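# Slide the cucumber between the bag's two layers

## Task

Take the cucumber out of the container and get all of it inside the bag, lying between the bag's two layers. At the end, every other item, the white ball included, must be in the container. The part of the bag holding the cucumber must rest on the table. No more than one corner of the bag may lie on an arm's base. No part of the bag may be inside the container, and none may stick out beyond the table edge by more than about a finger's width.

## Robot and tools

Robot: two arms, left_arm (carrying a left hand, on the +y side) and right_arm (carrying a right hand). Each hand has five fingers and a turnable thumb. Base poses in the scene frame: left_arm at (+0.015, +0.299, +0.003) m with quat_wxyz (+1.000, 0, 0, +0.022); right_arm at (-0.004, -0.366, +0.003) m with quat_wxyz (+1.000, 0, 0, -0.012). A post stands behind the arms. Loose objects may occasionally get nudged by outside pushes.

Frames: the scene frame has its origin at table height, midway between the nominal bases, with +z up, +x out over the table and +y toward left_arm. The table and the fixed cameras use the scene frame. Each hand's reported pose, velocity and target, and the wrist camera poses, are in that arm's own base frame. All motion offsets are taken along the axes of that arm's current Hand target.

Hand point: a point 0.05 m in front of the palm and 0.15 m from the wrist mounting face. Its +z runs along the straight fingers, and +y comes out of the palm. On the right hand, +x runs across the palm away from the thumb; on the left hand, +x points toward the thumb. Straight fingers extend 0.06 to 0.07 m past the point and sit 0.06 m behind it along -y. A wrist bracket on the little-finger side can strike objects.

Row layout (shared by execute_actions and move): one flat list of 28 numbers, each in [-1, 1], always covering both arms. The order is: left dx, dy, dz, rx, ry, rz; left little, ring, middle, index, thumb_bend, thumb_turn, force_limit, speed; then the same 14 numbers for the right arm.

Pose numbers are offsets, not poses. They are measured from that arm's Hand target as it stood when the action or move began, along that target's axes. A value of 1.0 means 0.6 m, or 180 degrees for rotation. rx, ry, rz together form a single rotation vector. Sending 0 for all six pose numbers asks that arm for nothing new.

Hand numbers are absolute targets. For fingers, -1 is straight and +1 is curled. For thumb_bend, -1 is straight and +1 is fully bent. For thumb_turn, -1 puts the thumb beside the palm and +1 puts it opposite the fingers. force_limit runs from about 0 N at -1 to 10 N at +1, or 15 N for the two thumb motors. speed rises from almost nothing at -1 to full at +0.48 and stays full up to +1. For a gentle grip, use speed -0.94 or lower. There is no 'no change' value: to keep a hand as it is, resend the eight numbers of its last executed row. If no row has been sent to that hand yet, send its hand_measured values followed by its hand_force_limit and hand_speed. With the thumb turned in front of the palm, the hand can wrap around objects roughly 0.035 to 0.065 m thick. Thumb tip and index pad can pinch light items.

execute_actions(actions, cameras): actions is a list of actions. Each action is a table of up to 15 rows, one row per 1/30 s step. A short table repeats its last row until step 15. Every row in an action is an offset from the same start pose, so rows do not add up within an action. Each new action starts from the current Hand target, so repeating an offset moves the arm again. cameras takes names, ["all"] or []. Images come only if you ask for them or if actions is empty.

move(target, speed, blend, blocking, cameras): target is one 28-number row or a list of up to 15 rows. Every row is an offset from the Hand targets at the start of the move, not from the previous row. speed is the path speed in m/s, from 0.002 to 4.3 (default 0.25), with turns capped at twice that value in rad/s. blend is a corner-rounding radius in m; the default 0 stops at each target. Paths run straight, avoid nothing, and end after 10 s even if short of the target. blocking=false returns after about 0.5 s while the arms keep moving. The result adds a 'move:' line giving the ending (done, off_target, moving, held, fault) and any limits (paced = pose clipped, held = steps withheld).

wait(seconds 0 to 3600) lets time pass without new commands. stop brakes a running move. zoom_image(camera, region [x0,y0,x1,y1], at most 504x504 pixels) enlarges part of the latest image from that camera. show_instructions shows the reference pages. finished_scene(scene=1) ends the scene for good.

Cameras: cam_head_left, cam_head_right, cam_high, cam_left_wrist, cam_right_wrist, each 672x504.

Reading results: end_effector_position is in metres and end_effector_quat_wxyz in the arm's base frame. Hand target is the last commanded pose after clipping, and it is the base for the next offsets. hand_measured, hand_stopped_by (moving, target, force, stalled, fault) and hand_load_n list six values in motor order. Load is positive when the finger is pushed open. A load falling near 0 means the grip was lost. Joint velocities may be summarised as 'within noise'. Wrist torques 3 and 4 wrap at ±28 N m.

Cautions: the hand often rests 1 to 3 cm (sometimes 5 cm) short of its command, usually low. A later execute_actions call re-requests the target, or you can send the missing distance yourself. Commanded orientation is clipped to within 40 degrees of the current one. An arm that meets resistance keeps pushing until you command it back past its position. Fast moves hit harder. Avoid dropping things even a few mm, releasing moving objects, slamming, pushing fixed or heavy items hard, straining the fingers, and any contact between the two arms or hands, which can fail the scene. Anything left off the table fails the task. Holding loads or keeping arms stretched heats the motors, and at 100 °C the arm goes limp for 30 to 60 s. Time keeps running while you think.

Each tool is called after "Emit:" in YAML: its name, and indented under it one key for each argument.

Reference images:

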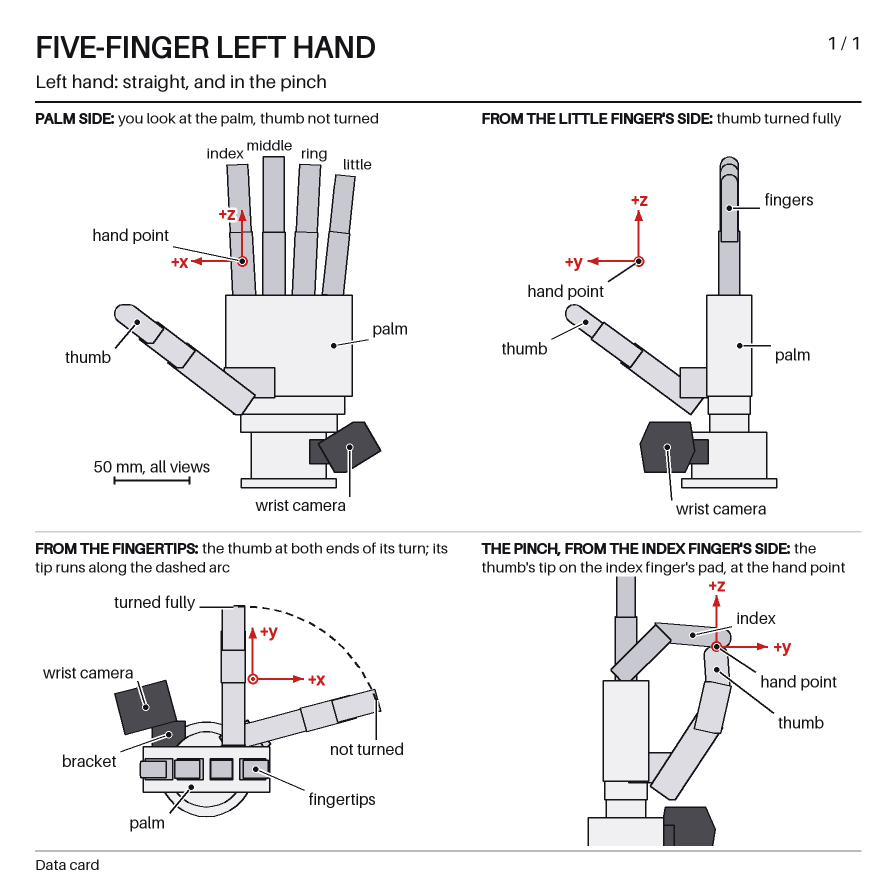

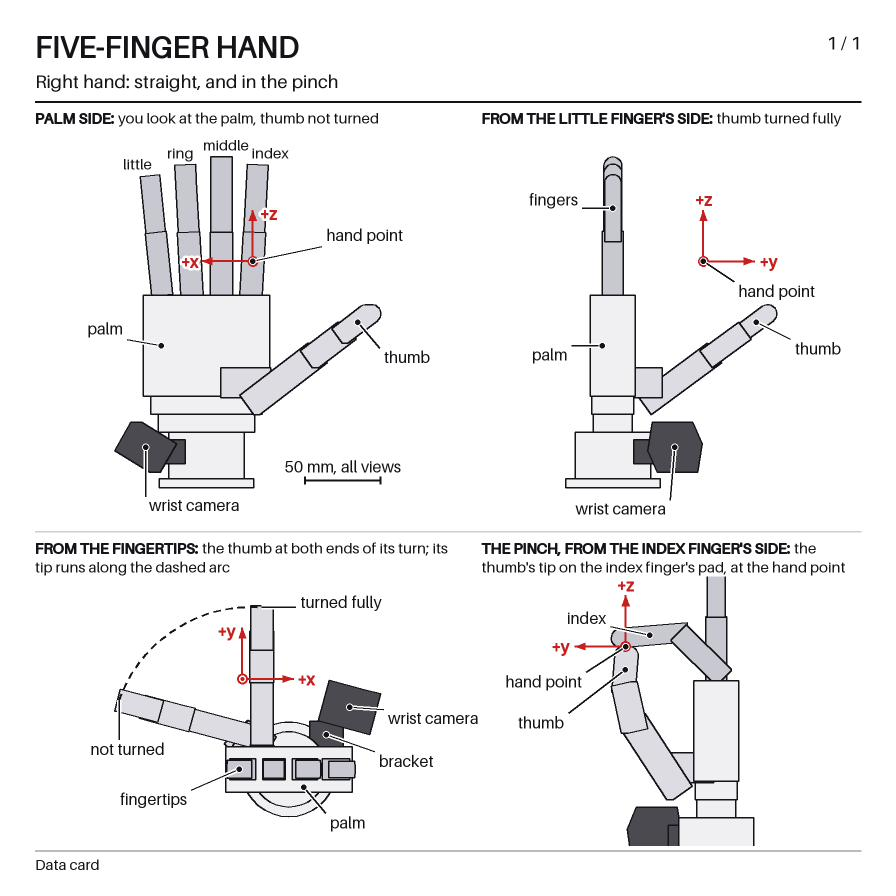

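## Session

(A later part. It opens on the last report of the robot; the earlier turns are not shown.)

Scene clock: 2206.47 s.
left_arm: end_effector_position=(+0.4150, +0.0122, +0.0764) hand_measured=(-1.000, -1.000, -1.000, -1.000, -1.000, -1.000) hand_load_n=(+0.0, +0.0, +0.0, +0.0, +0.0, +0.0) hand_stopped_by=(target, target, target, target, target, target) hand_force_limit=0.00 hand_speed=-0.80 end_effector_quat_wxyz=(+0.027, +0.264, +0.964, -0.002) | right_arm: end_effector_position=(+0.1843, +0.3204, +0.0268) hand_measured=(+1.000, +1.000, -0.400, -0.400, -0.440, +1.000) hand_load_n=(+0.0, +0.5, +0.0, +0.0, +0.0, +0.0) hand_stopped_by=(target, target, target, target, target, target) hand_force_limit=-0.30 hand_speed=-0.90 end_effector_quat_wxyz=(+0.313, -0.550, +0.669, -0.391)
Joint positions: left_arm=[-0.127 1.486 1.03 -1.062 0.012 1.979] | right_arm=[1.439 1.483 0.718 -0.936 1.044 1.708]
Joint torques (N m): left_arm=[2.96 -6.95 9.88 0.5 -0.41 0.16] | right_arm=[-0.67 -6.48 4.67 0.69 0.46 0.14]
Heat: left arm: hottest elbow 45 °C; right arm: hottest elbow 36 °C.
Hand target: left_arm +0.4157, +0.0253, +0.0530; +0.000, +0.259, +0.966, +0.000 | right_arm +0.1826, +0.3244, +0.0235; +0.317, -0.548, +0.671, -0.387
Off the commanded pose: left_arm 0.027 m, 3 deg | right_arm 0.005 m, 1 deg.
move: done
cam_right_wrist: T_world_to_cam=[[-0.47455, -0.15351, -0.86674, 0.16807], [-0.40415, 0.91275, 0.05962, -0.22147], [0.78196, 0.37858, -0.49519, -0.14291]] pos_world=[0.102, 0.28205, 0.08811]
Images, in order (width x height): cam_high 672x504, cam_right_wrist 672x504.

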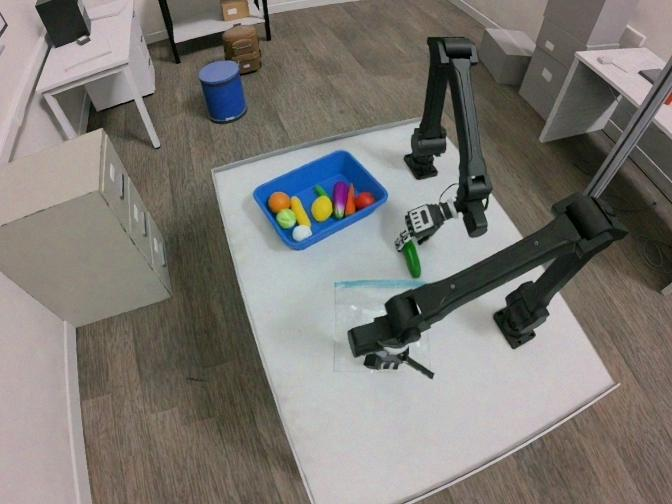

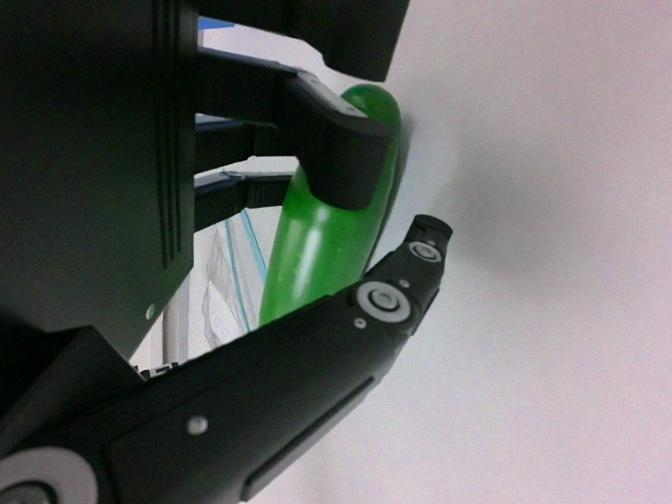

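Emit:
move:
  target: [0,0,0,0,0,0,-1,-1,-1,-1,-1,-1,0,-0.8,0,0,0,0,0,0,1,1,0.1,0.1,0.1,1,-0.2,-0.93]
  cameras: ["cam_right_wrist","cam_high","cam_head_left"]

Emit:
zoom_image:
  camera: "cam_right_wrist"
  region: [300, 60, 550, 410]

Emit:
zoom_image:
  camera: "cam_high"
  region: [355, 200, 455, 300]

Scene clock: 2235.50 s.
left_arm: end_effector_position=(+0.4150, +0.0122, +0.0764) hand_measured=(-1.000, -1.000, -1.000, -1.000, -1.000, -1.000) hand_load_n=(+0.0, +0.0, +0.0, +0.0, -0.5, +0.0) hand_stopped_by=(target, target, target, target, target, target) hand_force_limit=0.00 hand_speed=-0.80 end_effector_quat_wxyz=(+0.027, +0.264, +0.964, -0.002) | right_arm: end_effector_position=(+0.1842, +0.3205, +0.0266) hand_measured=(+1.000, +1.000, -0.134, -0.152, -0.308, +1.000) hand_load_n=(+0.0, +0.0, +3.5, +4.0, +6.0, -0.5) hand_stopped_by=(target, target, force, force, force, target) hand_force_limit=-0.20 hand_speed=-0.93 end_effector_quat_wxyz=(+0.313, -0.550, +0.669, -0.391)
Joint positions: left_arm=[-0.127 1.486 1.03 -1.062 0.012 1.979] | right_arm=[1.439 1.483 0.718 -0.936 1.044 1.709]
Joint torques (N m): left_arm=[2.96 -7 9.78 0.51 -0.4 0.13] | right_arm=[-0.67 -6.18 4.67 0.8 0.47 0.12]
Heat: left arm: hottest elbow 45 °C; right arm: hottest elbow 36 °C.
Hand target: left_arm +0.4157, +0.0253, +0.0530; +0.000, +0.259, +0.966, +0.000 | right_arm +0.1826, +0.3244, +0.0235; +0.316, -0.548, +0.670, -0.388
Off the commanded pose: left_arm 0.027 m, 3 deg | right_arm 0.005 m, 1 deg.
move: done
cam_right_wrist: T_world_to_cam=[[-0.47458, -0.15321, -0.86678, 0.16777], [-0.40391, 0.91284, 0.0598, -0.22156], [0.78207, 0.37848, -0.4951, -0.14292]] pos_world=[0.1019, 0.28205, 0.08791]
Images, in order (width x height): cam_head_left 672x504, cam_high 672x504, cam_right_wrist 672x504.

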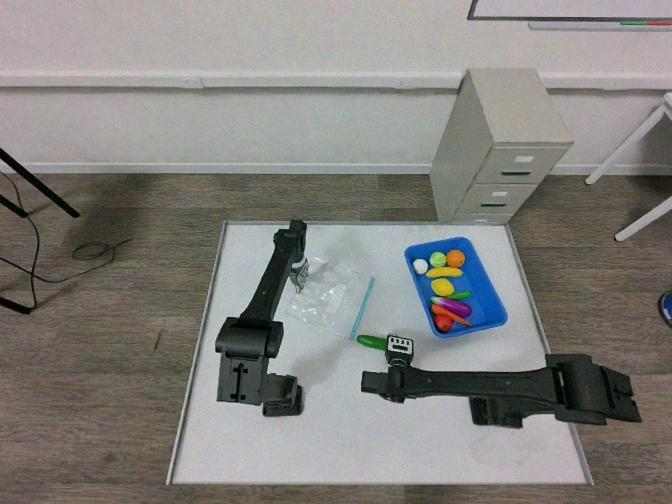

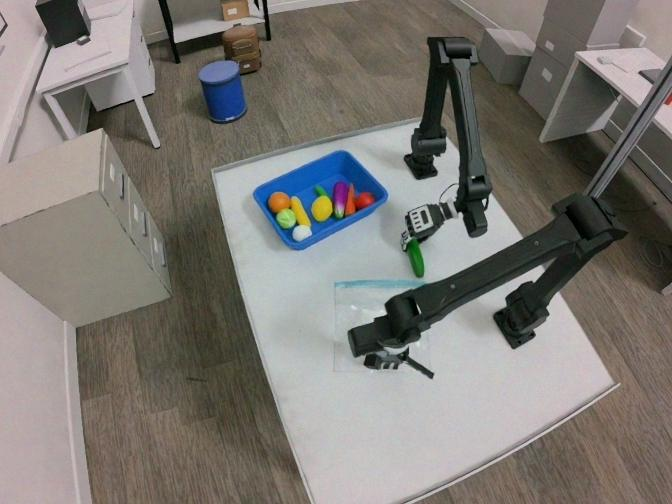

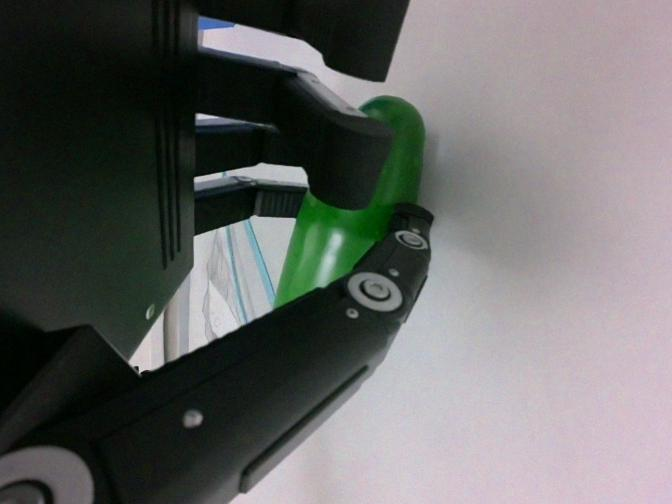

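Scaled by 1.440.

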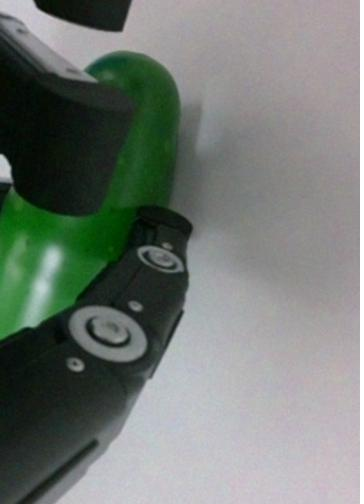

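Scaled by 5.040.

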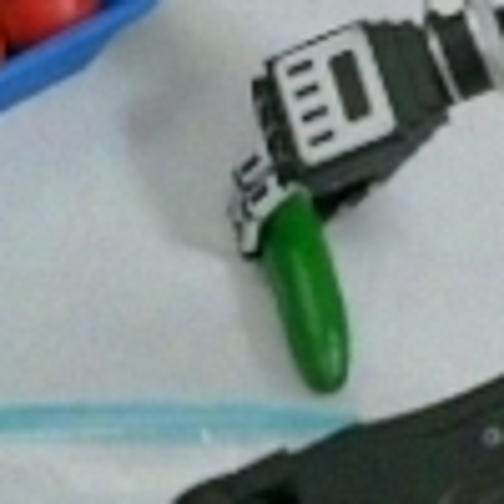

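Emit:
move:
  target:
    - [0,0,0,0,0,0,-1,-1,-1,-1,-1,-1,0,-0.8,0.036,-0.0852,-0.0408,0,0,0,1,1,0.1,0.1,0.1,1,-0.2,-0.93]
    - [0,0,0,0,0,0,-1,-1,-1,-1,-1,-1,0,-0.8,0.0657,-0.1865,0.1012,-0.0039,0.0661,-0.0258,1,1,0.1,0.1,0.1,1,-0.2,-0.93]
  speed: 0.08
  cameras: ["cam_right_wrist","cam_high","cam_head_left"]

Emit:
zoom_image:
  camera: "cam_high"
  region: [335, 190, 445, 300]

Emit:
zoom_image:
  camera: "cam_head_left"
  region: [330, 260, 430, 360]

Emit:
zoom_image:
  camera: "cam_right_wrist"
  region: [200, 80, 520, 500]

Scene clock: 2279.40 s.
left_arm: end_effector_position=(+0.4150, +0.0122, +0.0764) hand_measured=(-1.000, -1.000, -1.000, -1.000, -1.000, -1.000) hand_load_n=(+0.0, +0.0, +0.0, +0.0, +0.0, +0.0) hand_stopped_by=(target, target, target, target, target, target) hand_force_limit=0.00 hand_speed=-0.80 end_effector_quat_wxyz=(+0.027, +0.264, +0.964, -0.002) | right_arm: end_effector_position=(+0.2723, +0.2508, +0.0817) hand_measured=(+1.000, +1.000, -0.134, -0.152, -0.308, +1.000) hand_load_n=(+0.0, +0.0, +4.0, +3.5, +6.0, -0.5) hand_stopped_by=(target, target, force, force, force, target) hand_force_limit=-0.20 hand_speed=-0.93 end_effector_quat_wxyz=(+0.216, -0.538, +0.676, -0.455)
Joint positions: left_arm=[-0.127 1.486 1.03 -1.062 0.012 1.979] | right_arm=[1.125 1.359 0.787 -1.016 1.057 1.361]
Joint torques (N m): left_arm=[2.84 -7.06 9.78 0.58 -0.41 0.15] | right_arm=[-1.79 -5.83 7.88 1.09 0.54 -0.19]
Heat: left arm: hottest elbow 45 °C; right arm: hottest elbow 36 °C.
Hand target: left_arm +0.4157, +0.0253, +0.0530; +0.000, +0.259, +0.966, +0.000 | right_arm +0.2810, +0.2642, +0.0900; +0.226, -0.534, +0.679, -0.451
Off the commanded pose: left_arm 0.027 m, 3 deg | right_arm 0.018 m, 1 deg.
move: off_target (right_arm)
cam_right_wrist: T_world_to_cam=[[-0.54698, -0.23271, -0.80415, 0.28126], [-0.27292, 0.95767, -0.0915, -0.16025], [0.79141, 0.16942, -0.58734, -0.10077]] pos_world=[0.18985, 0.23599, 0.15232]
Images, in order (width x height): cam_head_left 672x504, cam_high 672x504, cam_right_wrist 672x504.

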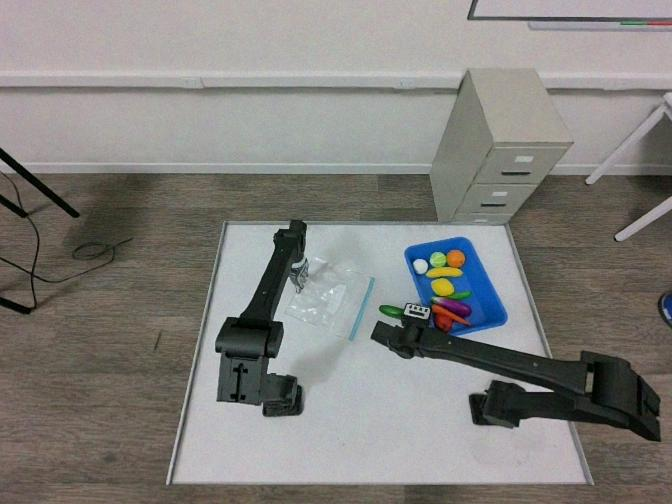

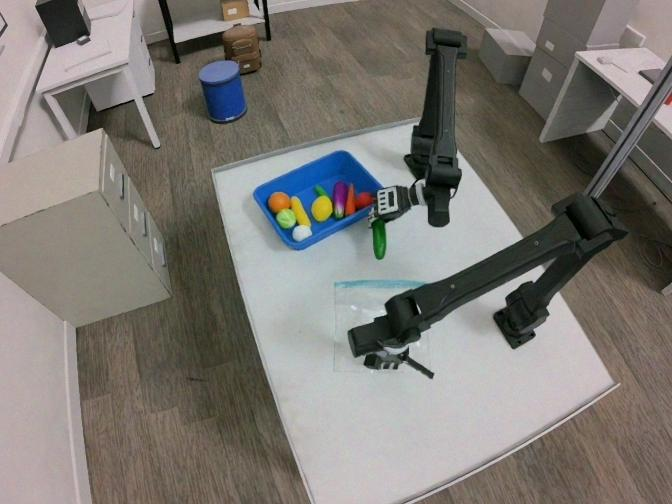

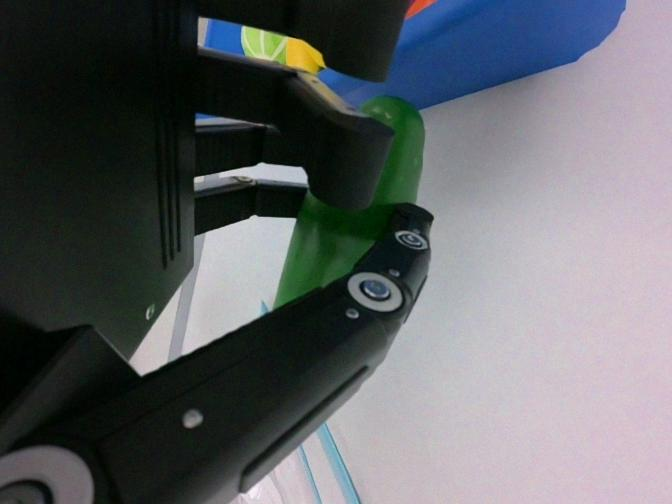

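Scaled by 4.582.

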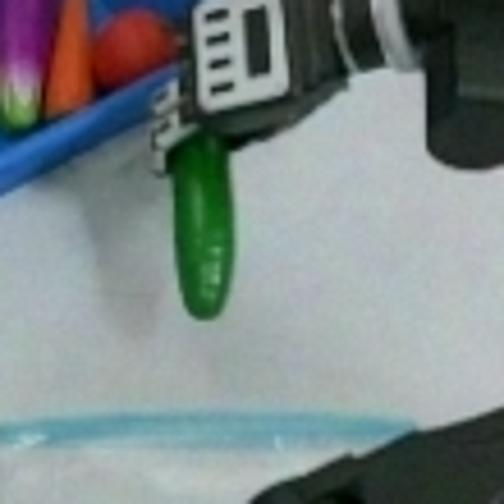

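Scaled by 5.040.

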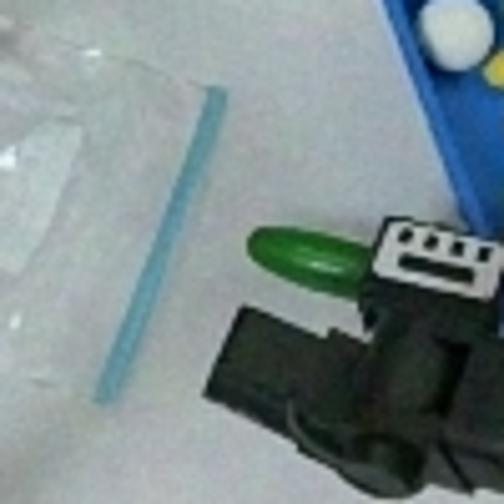

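Scaled by 1.200.

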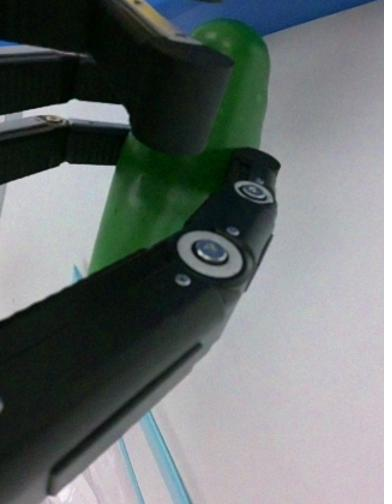

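Emit:
execute_actions:
  actions: []

Scene clock: 2325.07 s.
left_arm: end_effector_position=(+0.4150, +0.0122, +0.0764) hand_measured=(-1.000, -1.000, -1.000, -1.000, -1.000, -1.000) hand_load_n=(+0.0, +0.0, +0.5, +0.0, +0.0, +0.0) hand_stopped_by=(target, target, target, target, target, target) hand_force_limit=0.00 hand_speed=-0.80 end_effector_quat_wxyz=(+0.027, +0.264, +0.964, -0.002) | right_arm: end_effector_position=(+0.2723, +0.2508, +0.0817) hand_measured=(+1.000, +1.000, -0.134, -0.152, -0.308, +1.000) hand_load_n=(+0.0, +0.0, +4.0, +4.0, +6.0, -0.5) hand_stopped_by=(target, target, force, force, force, target) hand_force_limit=-0.20 hand_speed=-0.93 end_effector_quat_wxyz=(+0.216, -0.538, +0.676, -0.455)
Joint positions: left_arm=[-0.127 1.486 1.03 -1.062 0.012 1.979] | right_arm=[1.125 1.359 0.787 -1.016 1.057 1.36]
Joint velocities: within noise
Joint torques (N m): left_arm=[3.08 -7.41 9.85 0.55 -0.41 0.14] | right_arm=[-1.49 -6.07 7.83 1.01 0.52 -0.15]
Heat: left arm: hottest elbow 45 °C; right arm: hottest elbow 37 °C.
Hand target: left_arm +0.4157, +0.0253, +0.0530; +0.000, +0.259, +0.966, +0.000 | right_arm +0.2810, +0.2642, +0.0900; +0.226, -0.533, +0.679, -0.451
Off the commanded pose: left_arm 0.027 m, 3 deg | right_arm 0.018 m, 1 deg.
camera_calibration:
cam_left_wrist: T_world_to_cam=[[-0.67607, -0.73683, 0.00424, 0.28481], [-0.65599, 0.6045, 0.45194, 0.23424], [-0.33557, 0.30276, -0.89204, 0.31972]] pos_world=[0.4535, -0.02855, 0.17813]
cam_right_wrist: T_world_to_cam=[[-0.54711, -0.23304, -0.80397, 0.28133], [-0.27315, 0.95759, -0.09169, -0.16016], [0.79124, 0.16944, -0.58756, -0.10071]] pos_world=[0.18985, 0.23599, 0.15232]

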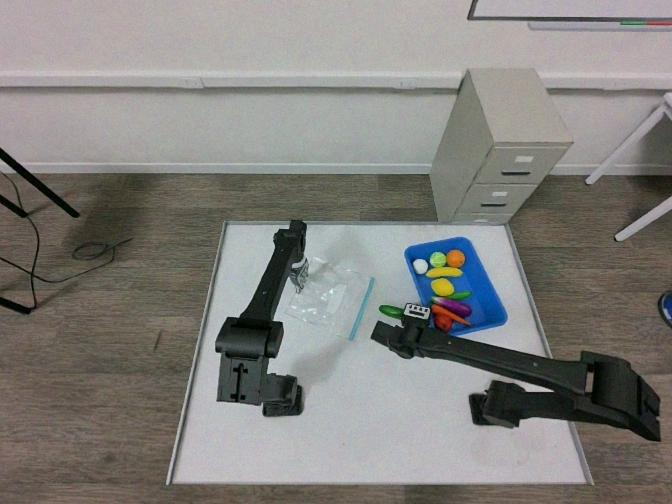

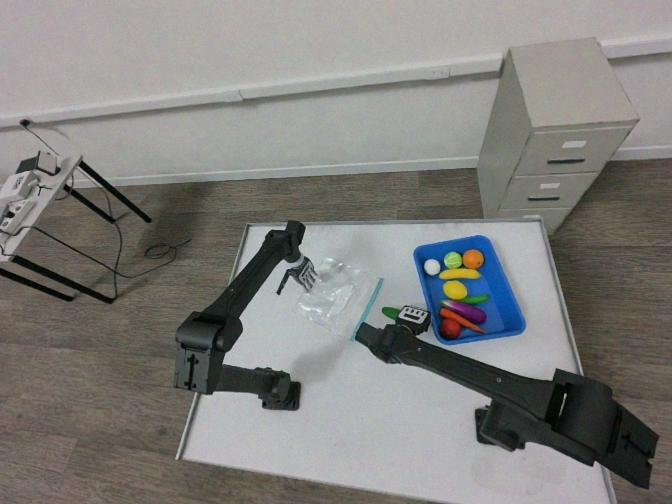

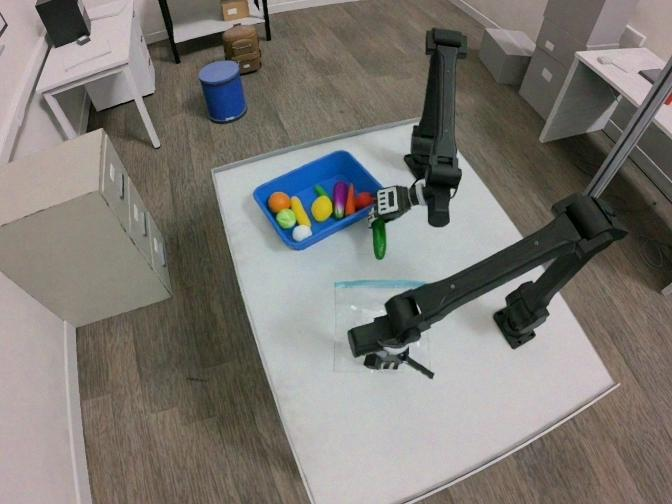

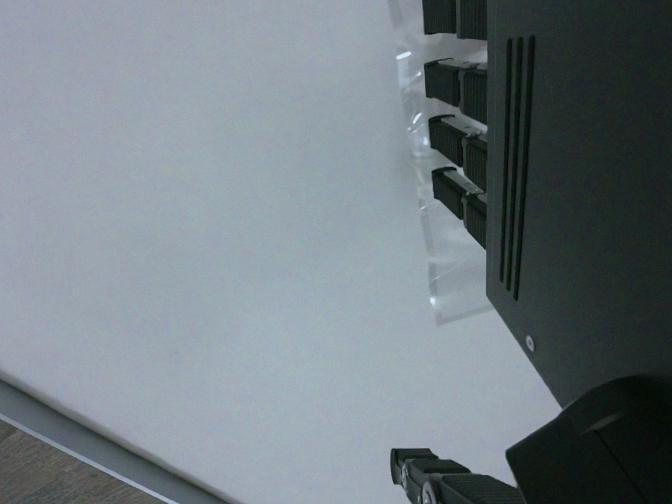

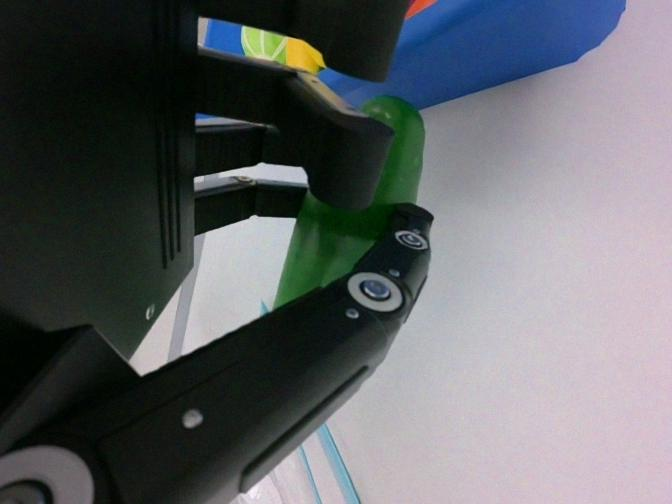

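Emit:
move:
  target:
    - [0,0,0,0,0,0,-1,-1,-1,-1,-1,-1,0,-0.8,-0.0525,-0.008,-0.0046,0,0,0,1,1,0.1,0.1,0.1,1,-0.2,-0.93]
    - [0,0,0,0,0,0,-1,-1,-1,-1,-1,-1,0,-0.8,-0.0626,0.0418,0.0241,0,0,0,1,1,0.1,0.1,0.1,1,-0.2,-0.93]
  speed: 0.05
  blend: [0.01,0]
  cameras: ["cam_head_left","cam_head_right","cam_high","cam_right_wrist"]

Scene clock: 2335.70 s.
left_arm: end_effector_position=(+0.4150, +0.0122, +0.0764) hand_measured=(-1.000, -1.000, -1.000, -1.000, -1.000, -1.000) hand_load_n=(+0.0, +0.0, +0.0, +0.0, +0.0, +0.0) hand_stopped_by=(target, target, target, target, target, target) hand_force_limit=0.00 hand_speed=-0.80 end_effector_quat_wxyz=(+0.027, +0.264, +0.964, -0.002) | right_arm: end_effector_position=(+0.2916, +0.2911, +0.0585) hand_measured=(+1.000, +1.000, -0.134, -0.152, -0.308, +1.000) hand_load_n=(+0.0, +0.0, +4.0, +3.5, +6.0, -0.5) hand_stopped_by=(target, target, force, force, force, target) hand_force_limit=-0.20 hand_speed=-0.93 end_effector_quat_wxyz=(+0.223, -0.534, +0.679, -0.452)
Joint positions: left_arm=[-0.127 1.486 1.03 -1.062 0.012 1.979] | right_arm=[1.125 1.503 0.863 -0.928 1.057 1.36]
Joint torques (N m): left_arm=[2.96 -7.18 9.78 0.5 -0.41 0.14] | right_arm=[-0.73 -7.77 5.24 1.17 0.5 0.04]
Heat: left arm: hottest elbow 45 °C; right arm: hottest elbow 38 °C.
Hand target: left_arm +0.4157, +0.0253, +0.0530; +0.000, +0.259, +0.966, +0.000 | right_arm +0.2917, +0.2945, +0.0551; +0.226, -0.533, +0.679, -0.451
Off the commanded pose: left_arm 0.027 m, 3 deg | right_arm 0.005 m, 0 deg.
move: done
cam_right_wrist: T_world_to_cam=[[-0.54046, -0.21911, -0.81234, 0.2771], [-0.27243, 0.95905, -0.07743, -0.1971], [0.79604, 0.17946, -0.57802, -0.14132]] pos_world=[0.20856, 0.2751, 0.12815]

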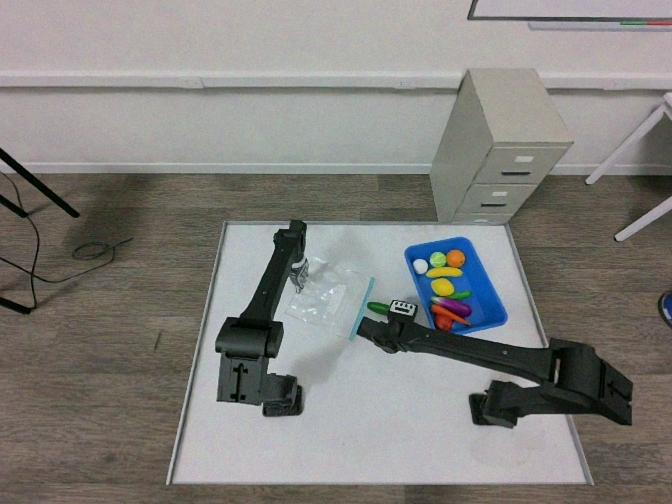

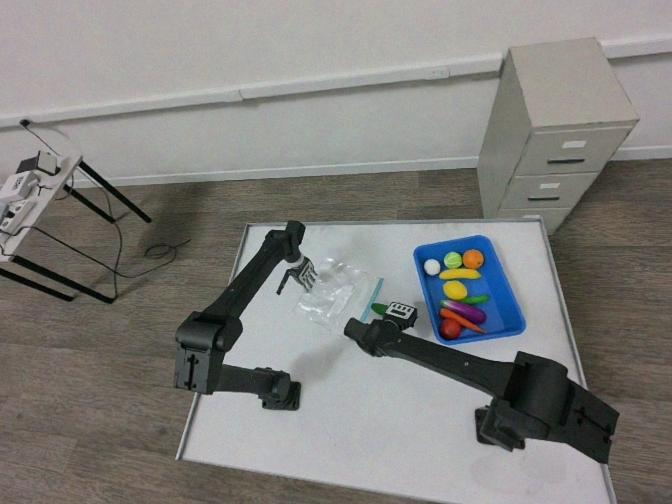

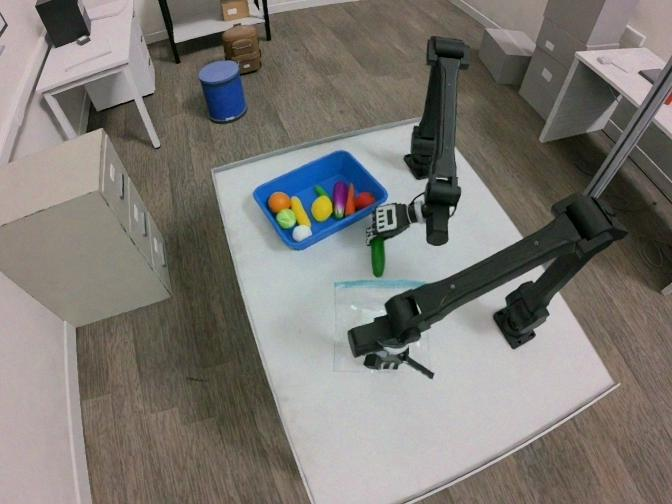

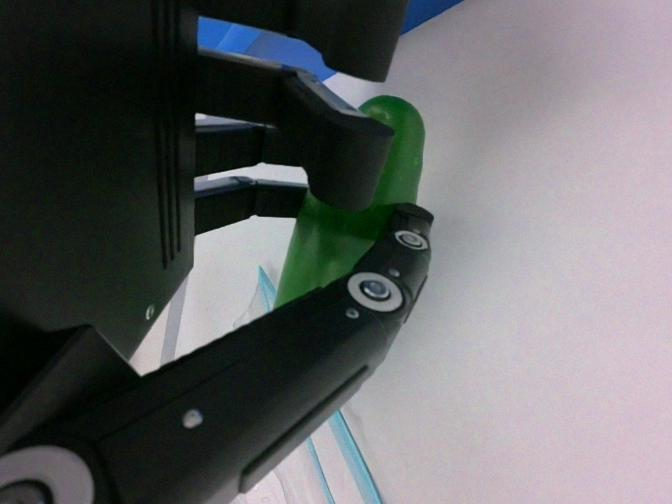

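Emit:
zoom_image:
  camera: "cam_high"
  region: [330, 220, 450, 310]

Emit:
zoom_image:
  camera: "cam_head_left"
  region: [320, 260, 420, 350]

Emit:
zoom_image:
  camera: "cam_right_wrist"
  region: [130, 80, 430, 504]

Scaled by 4.200.

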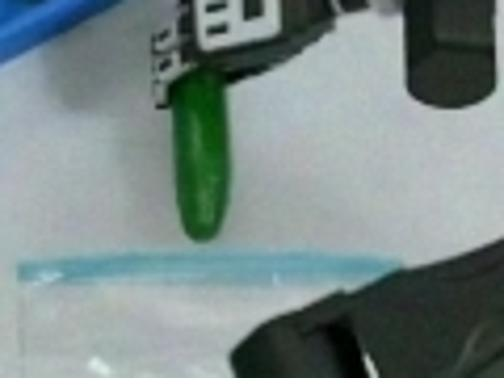

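Scaled by 5.040.

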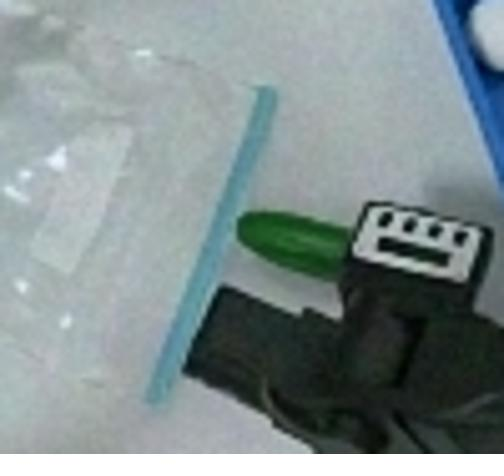

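Scaled by 1.189.

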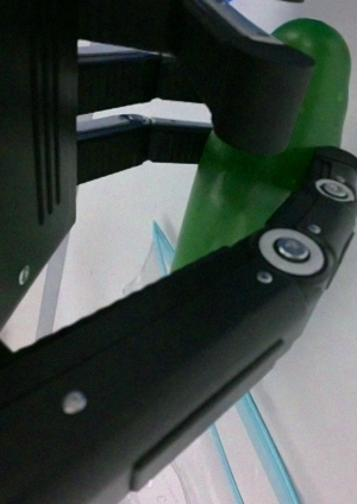

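Emit:
move:
  target: [0,0,0,0,0,0,-1,-1,-1,-1,-1,-1,0,-0.8,-0.0023,0.0114,0.0066,0,0,0,1,1,0.1,0.1,0.1,1,-0.2,-0.93]
  speed: 0.03
  cameras: ["cam_head_left","cam_head_right","cam_high","cam_right_wrist"]

Emit:
zoom_image:
  camera: "cam_high"
  region: [330, 220, 450, 310]

Emit:
zoom_image:
  camera: "cam_head_right"
  region: [320, 260, 420, 350]

Scene clock: 2378.57 s.
left_arm: end_effector_position=(+0.4150, +0.0122, +0.0764) hand_measured=(-1.000, -1.000, -1.000, -1.000, -1.000, -1.000) hand_load_n=(+0.0, +0.0, +0.0, +0.5, +0.0, +0.0) hand_stopped_by=(target, target, target, target, target, target) hand_force_limit=0.00 hand_speed=-0.80 end_effector_quat_wxyz=(+0.027, +0.264, +0.964, -0.002) | right_arm: end_effector_position=(+0.2914, +0.2906, +0.0501) hand_measured=(+1.000, +1.000, -0.134, -0.152, -0.308, +1.000) hand_load_n=(+0.0, +0.0, +4.0, +3.5, +6.0, -0.5) hand_stopped_by=(target, target, force, force, force, target) hand_force_limit=-0.20 hand_speed=-0.93 end_effector_quat_wxyz=(+0.223, -0.534, +0.678, -0.452)
Joint positions: left_arm=[-0.127 1.486 1.03 -1.062 0.012 1.979] | right_arm=[1.125 1.518 0.852 -0.904 1.057 1.36]
Joint torques (N m): left_arm=[2.96 -7 9.88 0.59 -0.43 0.13] | right_arm=[-0.79 -7.65 5.27 1.16 0.51 0.04]
Heat: left arm: hottest elbow 45 °C; right arm: hottest elbow 37 °C.
Hand target: left_arm +0.4157, +0.0253, +0.0530; +0.000, +0.259, +0.966, +0.000 | right_arm +0.2917, +0.2944, +0.0471; +0.226, -0.533, +0.679, -0.451
Off the commanded pose: left_arm 0.027 m, 3 deg | right_arm 0.005 m, 0 deg.
move: done
cam_right_wrist: T_world_to_cam=[[-0.5408, -0.21996, -0.81188, 0.27033], [-0.27249, 0.95897, -0.0783, -0.19728], [0.79579, 0.17888, -0.57855, -0.14567]] pos_world=[0.20836, 0.2747, 0.11975]

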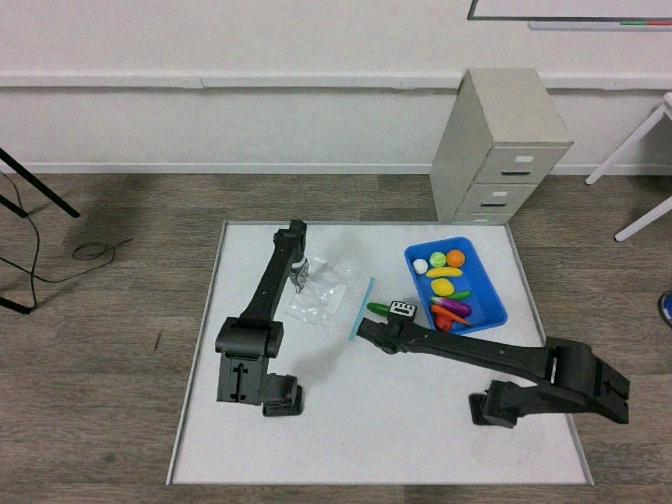

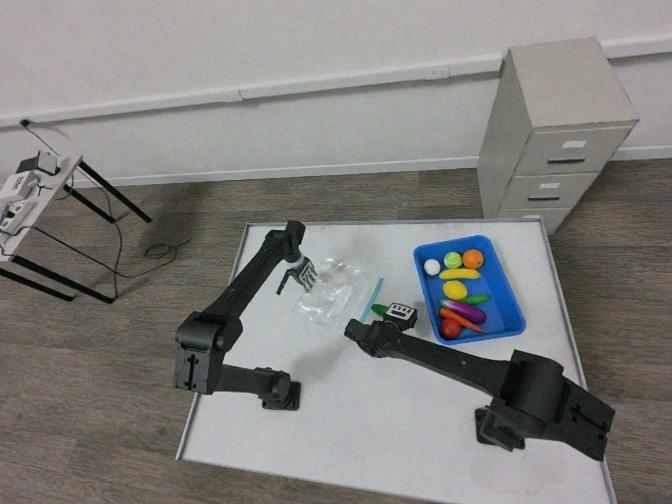

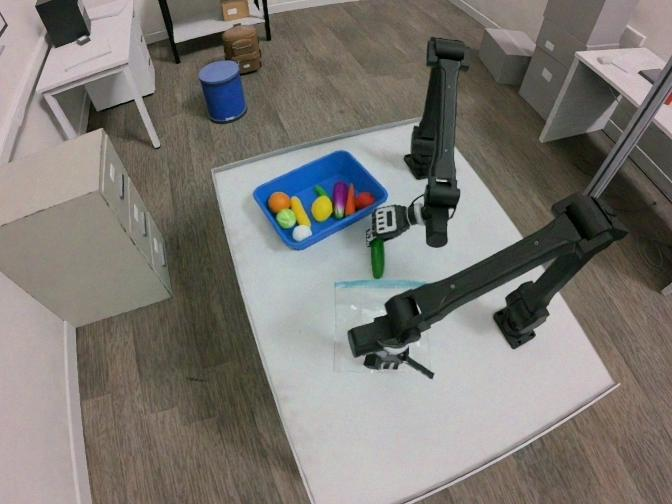

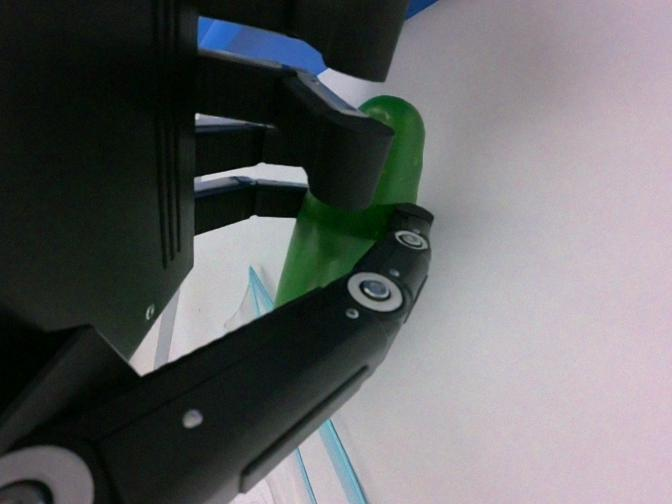

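Scaled by 4.200.

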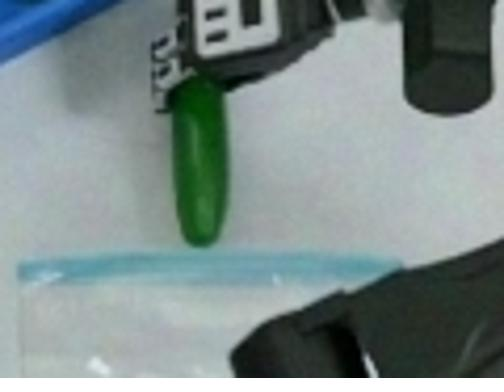

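Scaled by 5.040.

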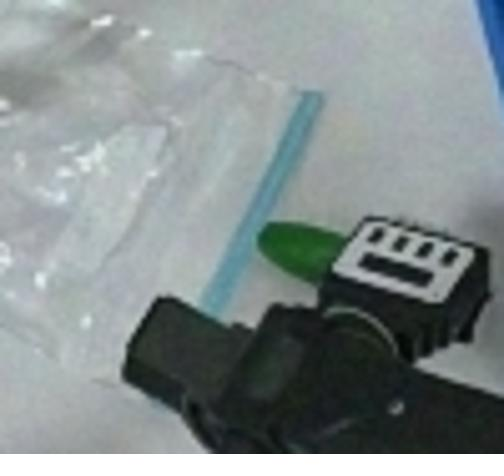

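Emit:
move:
  target: [0,0,0,0,0,0,-1,-1,-1,-1,-1,-1,0,-0.8,-0.0328,-0.005,-0.0029,0,0,0,1,1,0.1,0.1,0.1,1,-0.2,-0.93]
  speed: 0.03
  cameras: ["cam_head_left","cam_head_right","cam_high","cam_right_wrist"]

Emit:
zoom_image:
  camera: "cam_high"
  region: [330, 220, 450, 310]

Emit:
zoom_image:
  camera: "cam_head_right"
  region: [320, 260, 420, 350]

Emit:
zoom_image:
  camera: "cam_head_left"
  region: [320, 260, 420, 350]

Scene clock: 2392.00 s.
left_arm: end_effector_position=(+0.4150, +0.0122, +0.0764) hand_measured=(-1.000, -1.000, -1.000, -1.000, -1.000, -1.000) hand_load_n=(+0.0, +0.0, +0.0, +0.0, +0.0, +0.0) hand_stopped_by=(target, target, target, target, target, target) hand_force_limit=0.00 hand_speed=-0.80 end_effector_quat_wxyz=(+0.027, +0.264, +0.964, -0.002) | right_arm: end_effector_position=(+0.2944, +0.2988, +0.0417) hand_measured=(+1.000, +1.000, -0.134, -0.152, -0.308, +1.000) hand_load_n=(+0.0, +0.0, +3.5, +3.5, +6.0, -0.5) hand_stopped_by=(target, target, force, force, force, target) hand_force_limit=-0.20 hand_speed=-0.93 end_effector_quat_wxyz=(+0.216, -0.538, +0.675, -0.455)
Joint positions: left_arm=[-0.127 1.486 1.03 -1.062 0.012 1.979] | right_arm=[1.127 1.563 0.878 -0.904 1.057 1.362]
Joint torques (N m): left_arm=[2.84 -6.95 9.73 0.49 -0.41 0.14] | right_arm=[-0.67 -8.12 7.27 0.2 0.51 0.14]
Heat: left arm: hottest elbow 45 °C; right arm: hottest elbow 37 °C.
Hand target: left_arm +0.4157, +0.0253, +0.0530; +0.000, +0.259, +0.966, +0.000 | right_arm +0.2984, +0.3131, +0.0471; +0.226, -0.533, +0.679, -0.451
Off the commanded pose: left_arm 0.027 m, 3 deg | right_arm 0.016 m, 1 deg.
move: off_target (right_arm)
cam_right_wrist: T_world_to_cam=[[-0.54672, -0.23355, -0.80409, 0.27248], [-0.27432, 0.95727, -0.09153, -0.20324], [0.7911, 0.17054, -0.58743, -0.15009]] pos_world=[0.21195, 0.2838, 0.11232]

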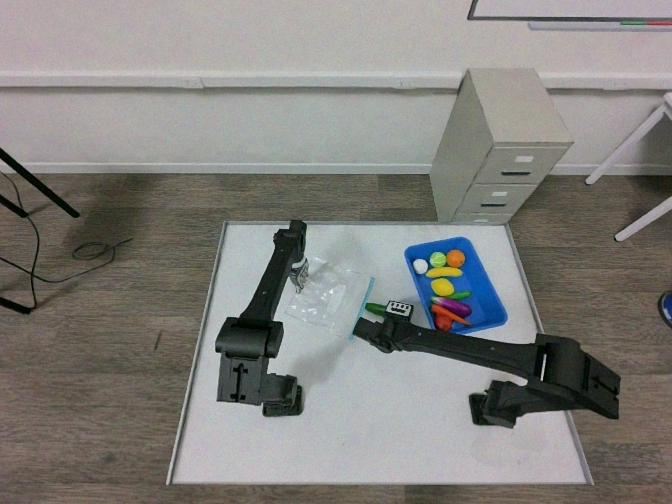

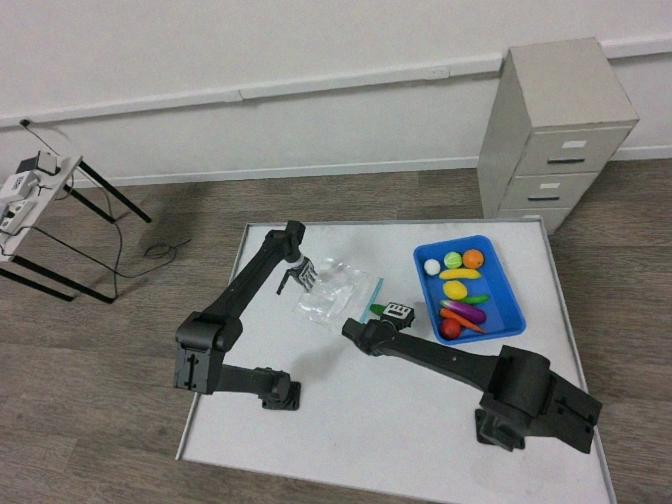

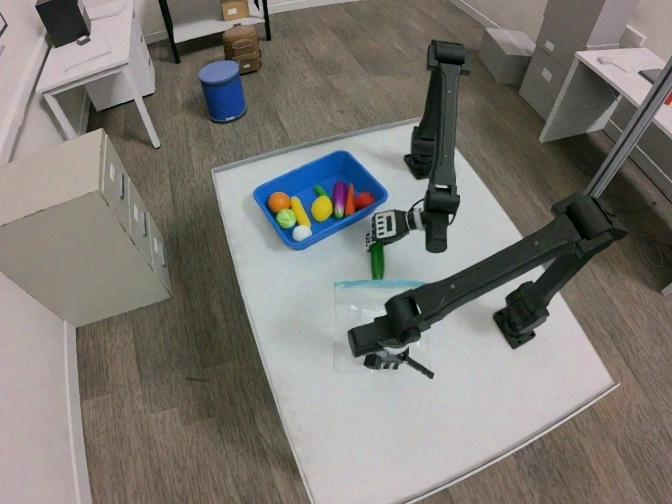

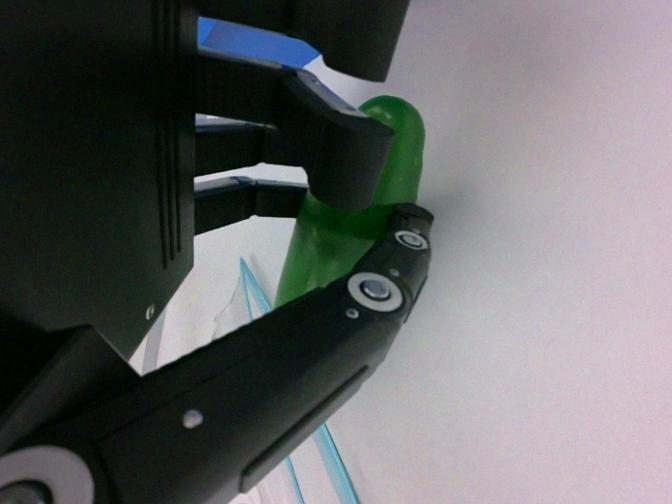

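Scaled by 4.200.

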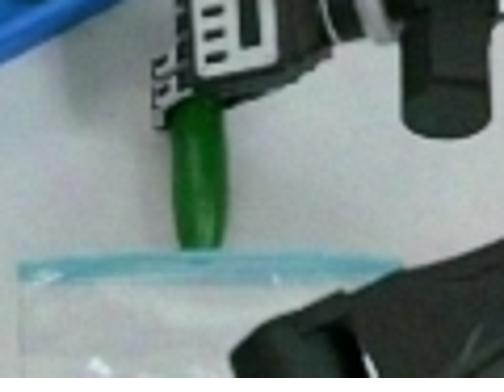

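Scaled by 5.040.

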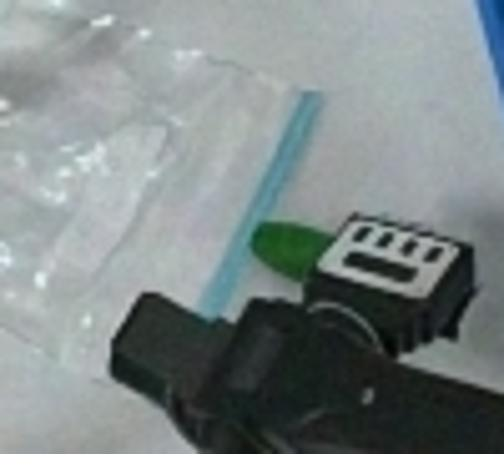

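Scaled by 5.040.

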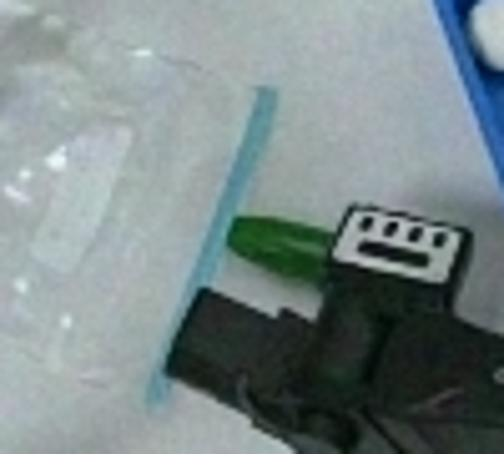

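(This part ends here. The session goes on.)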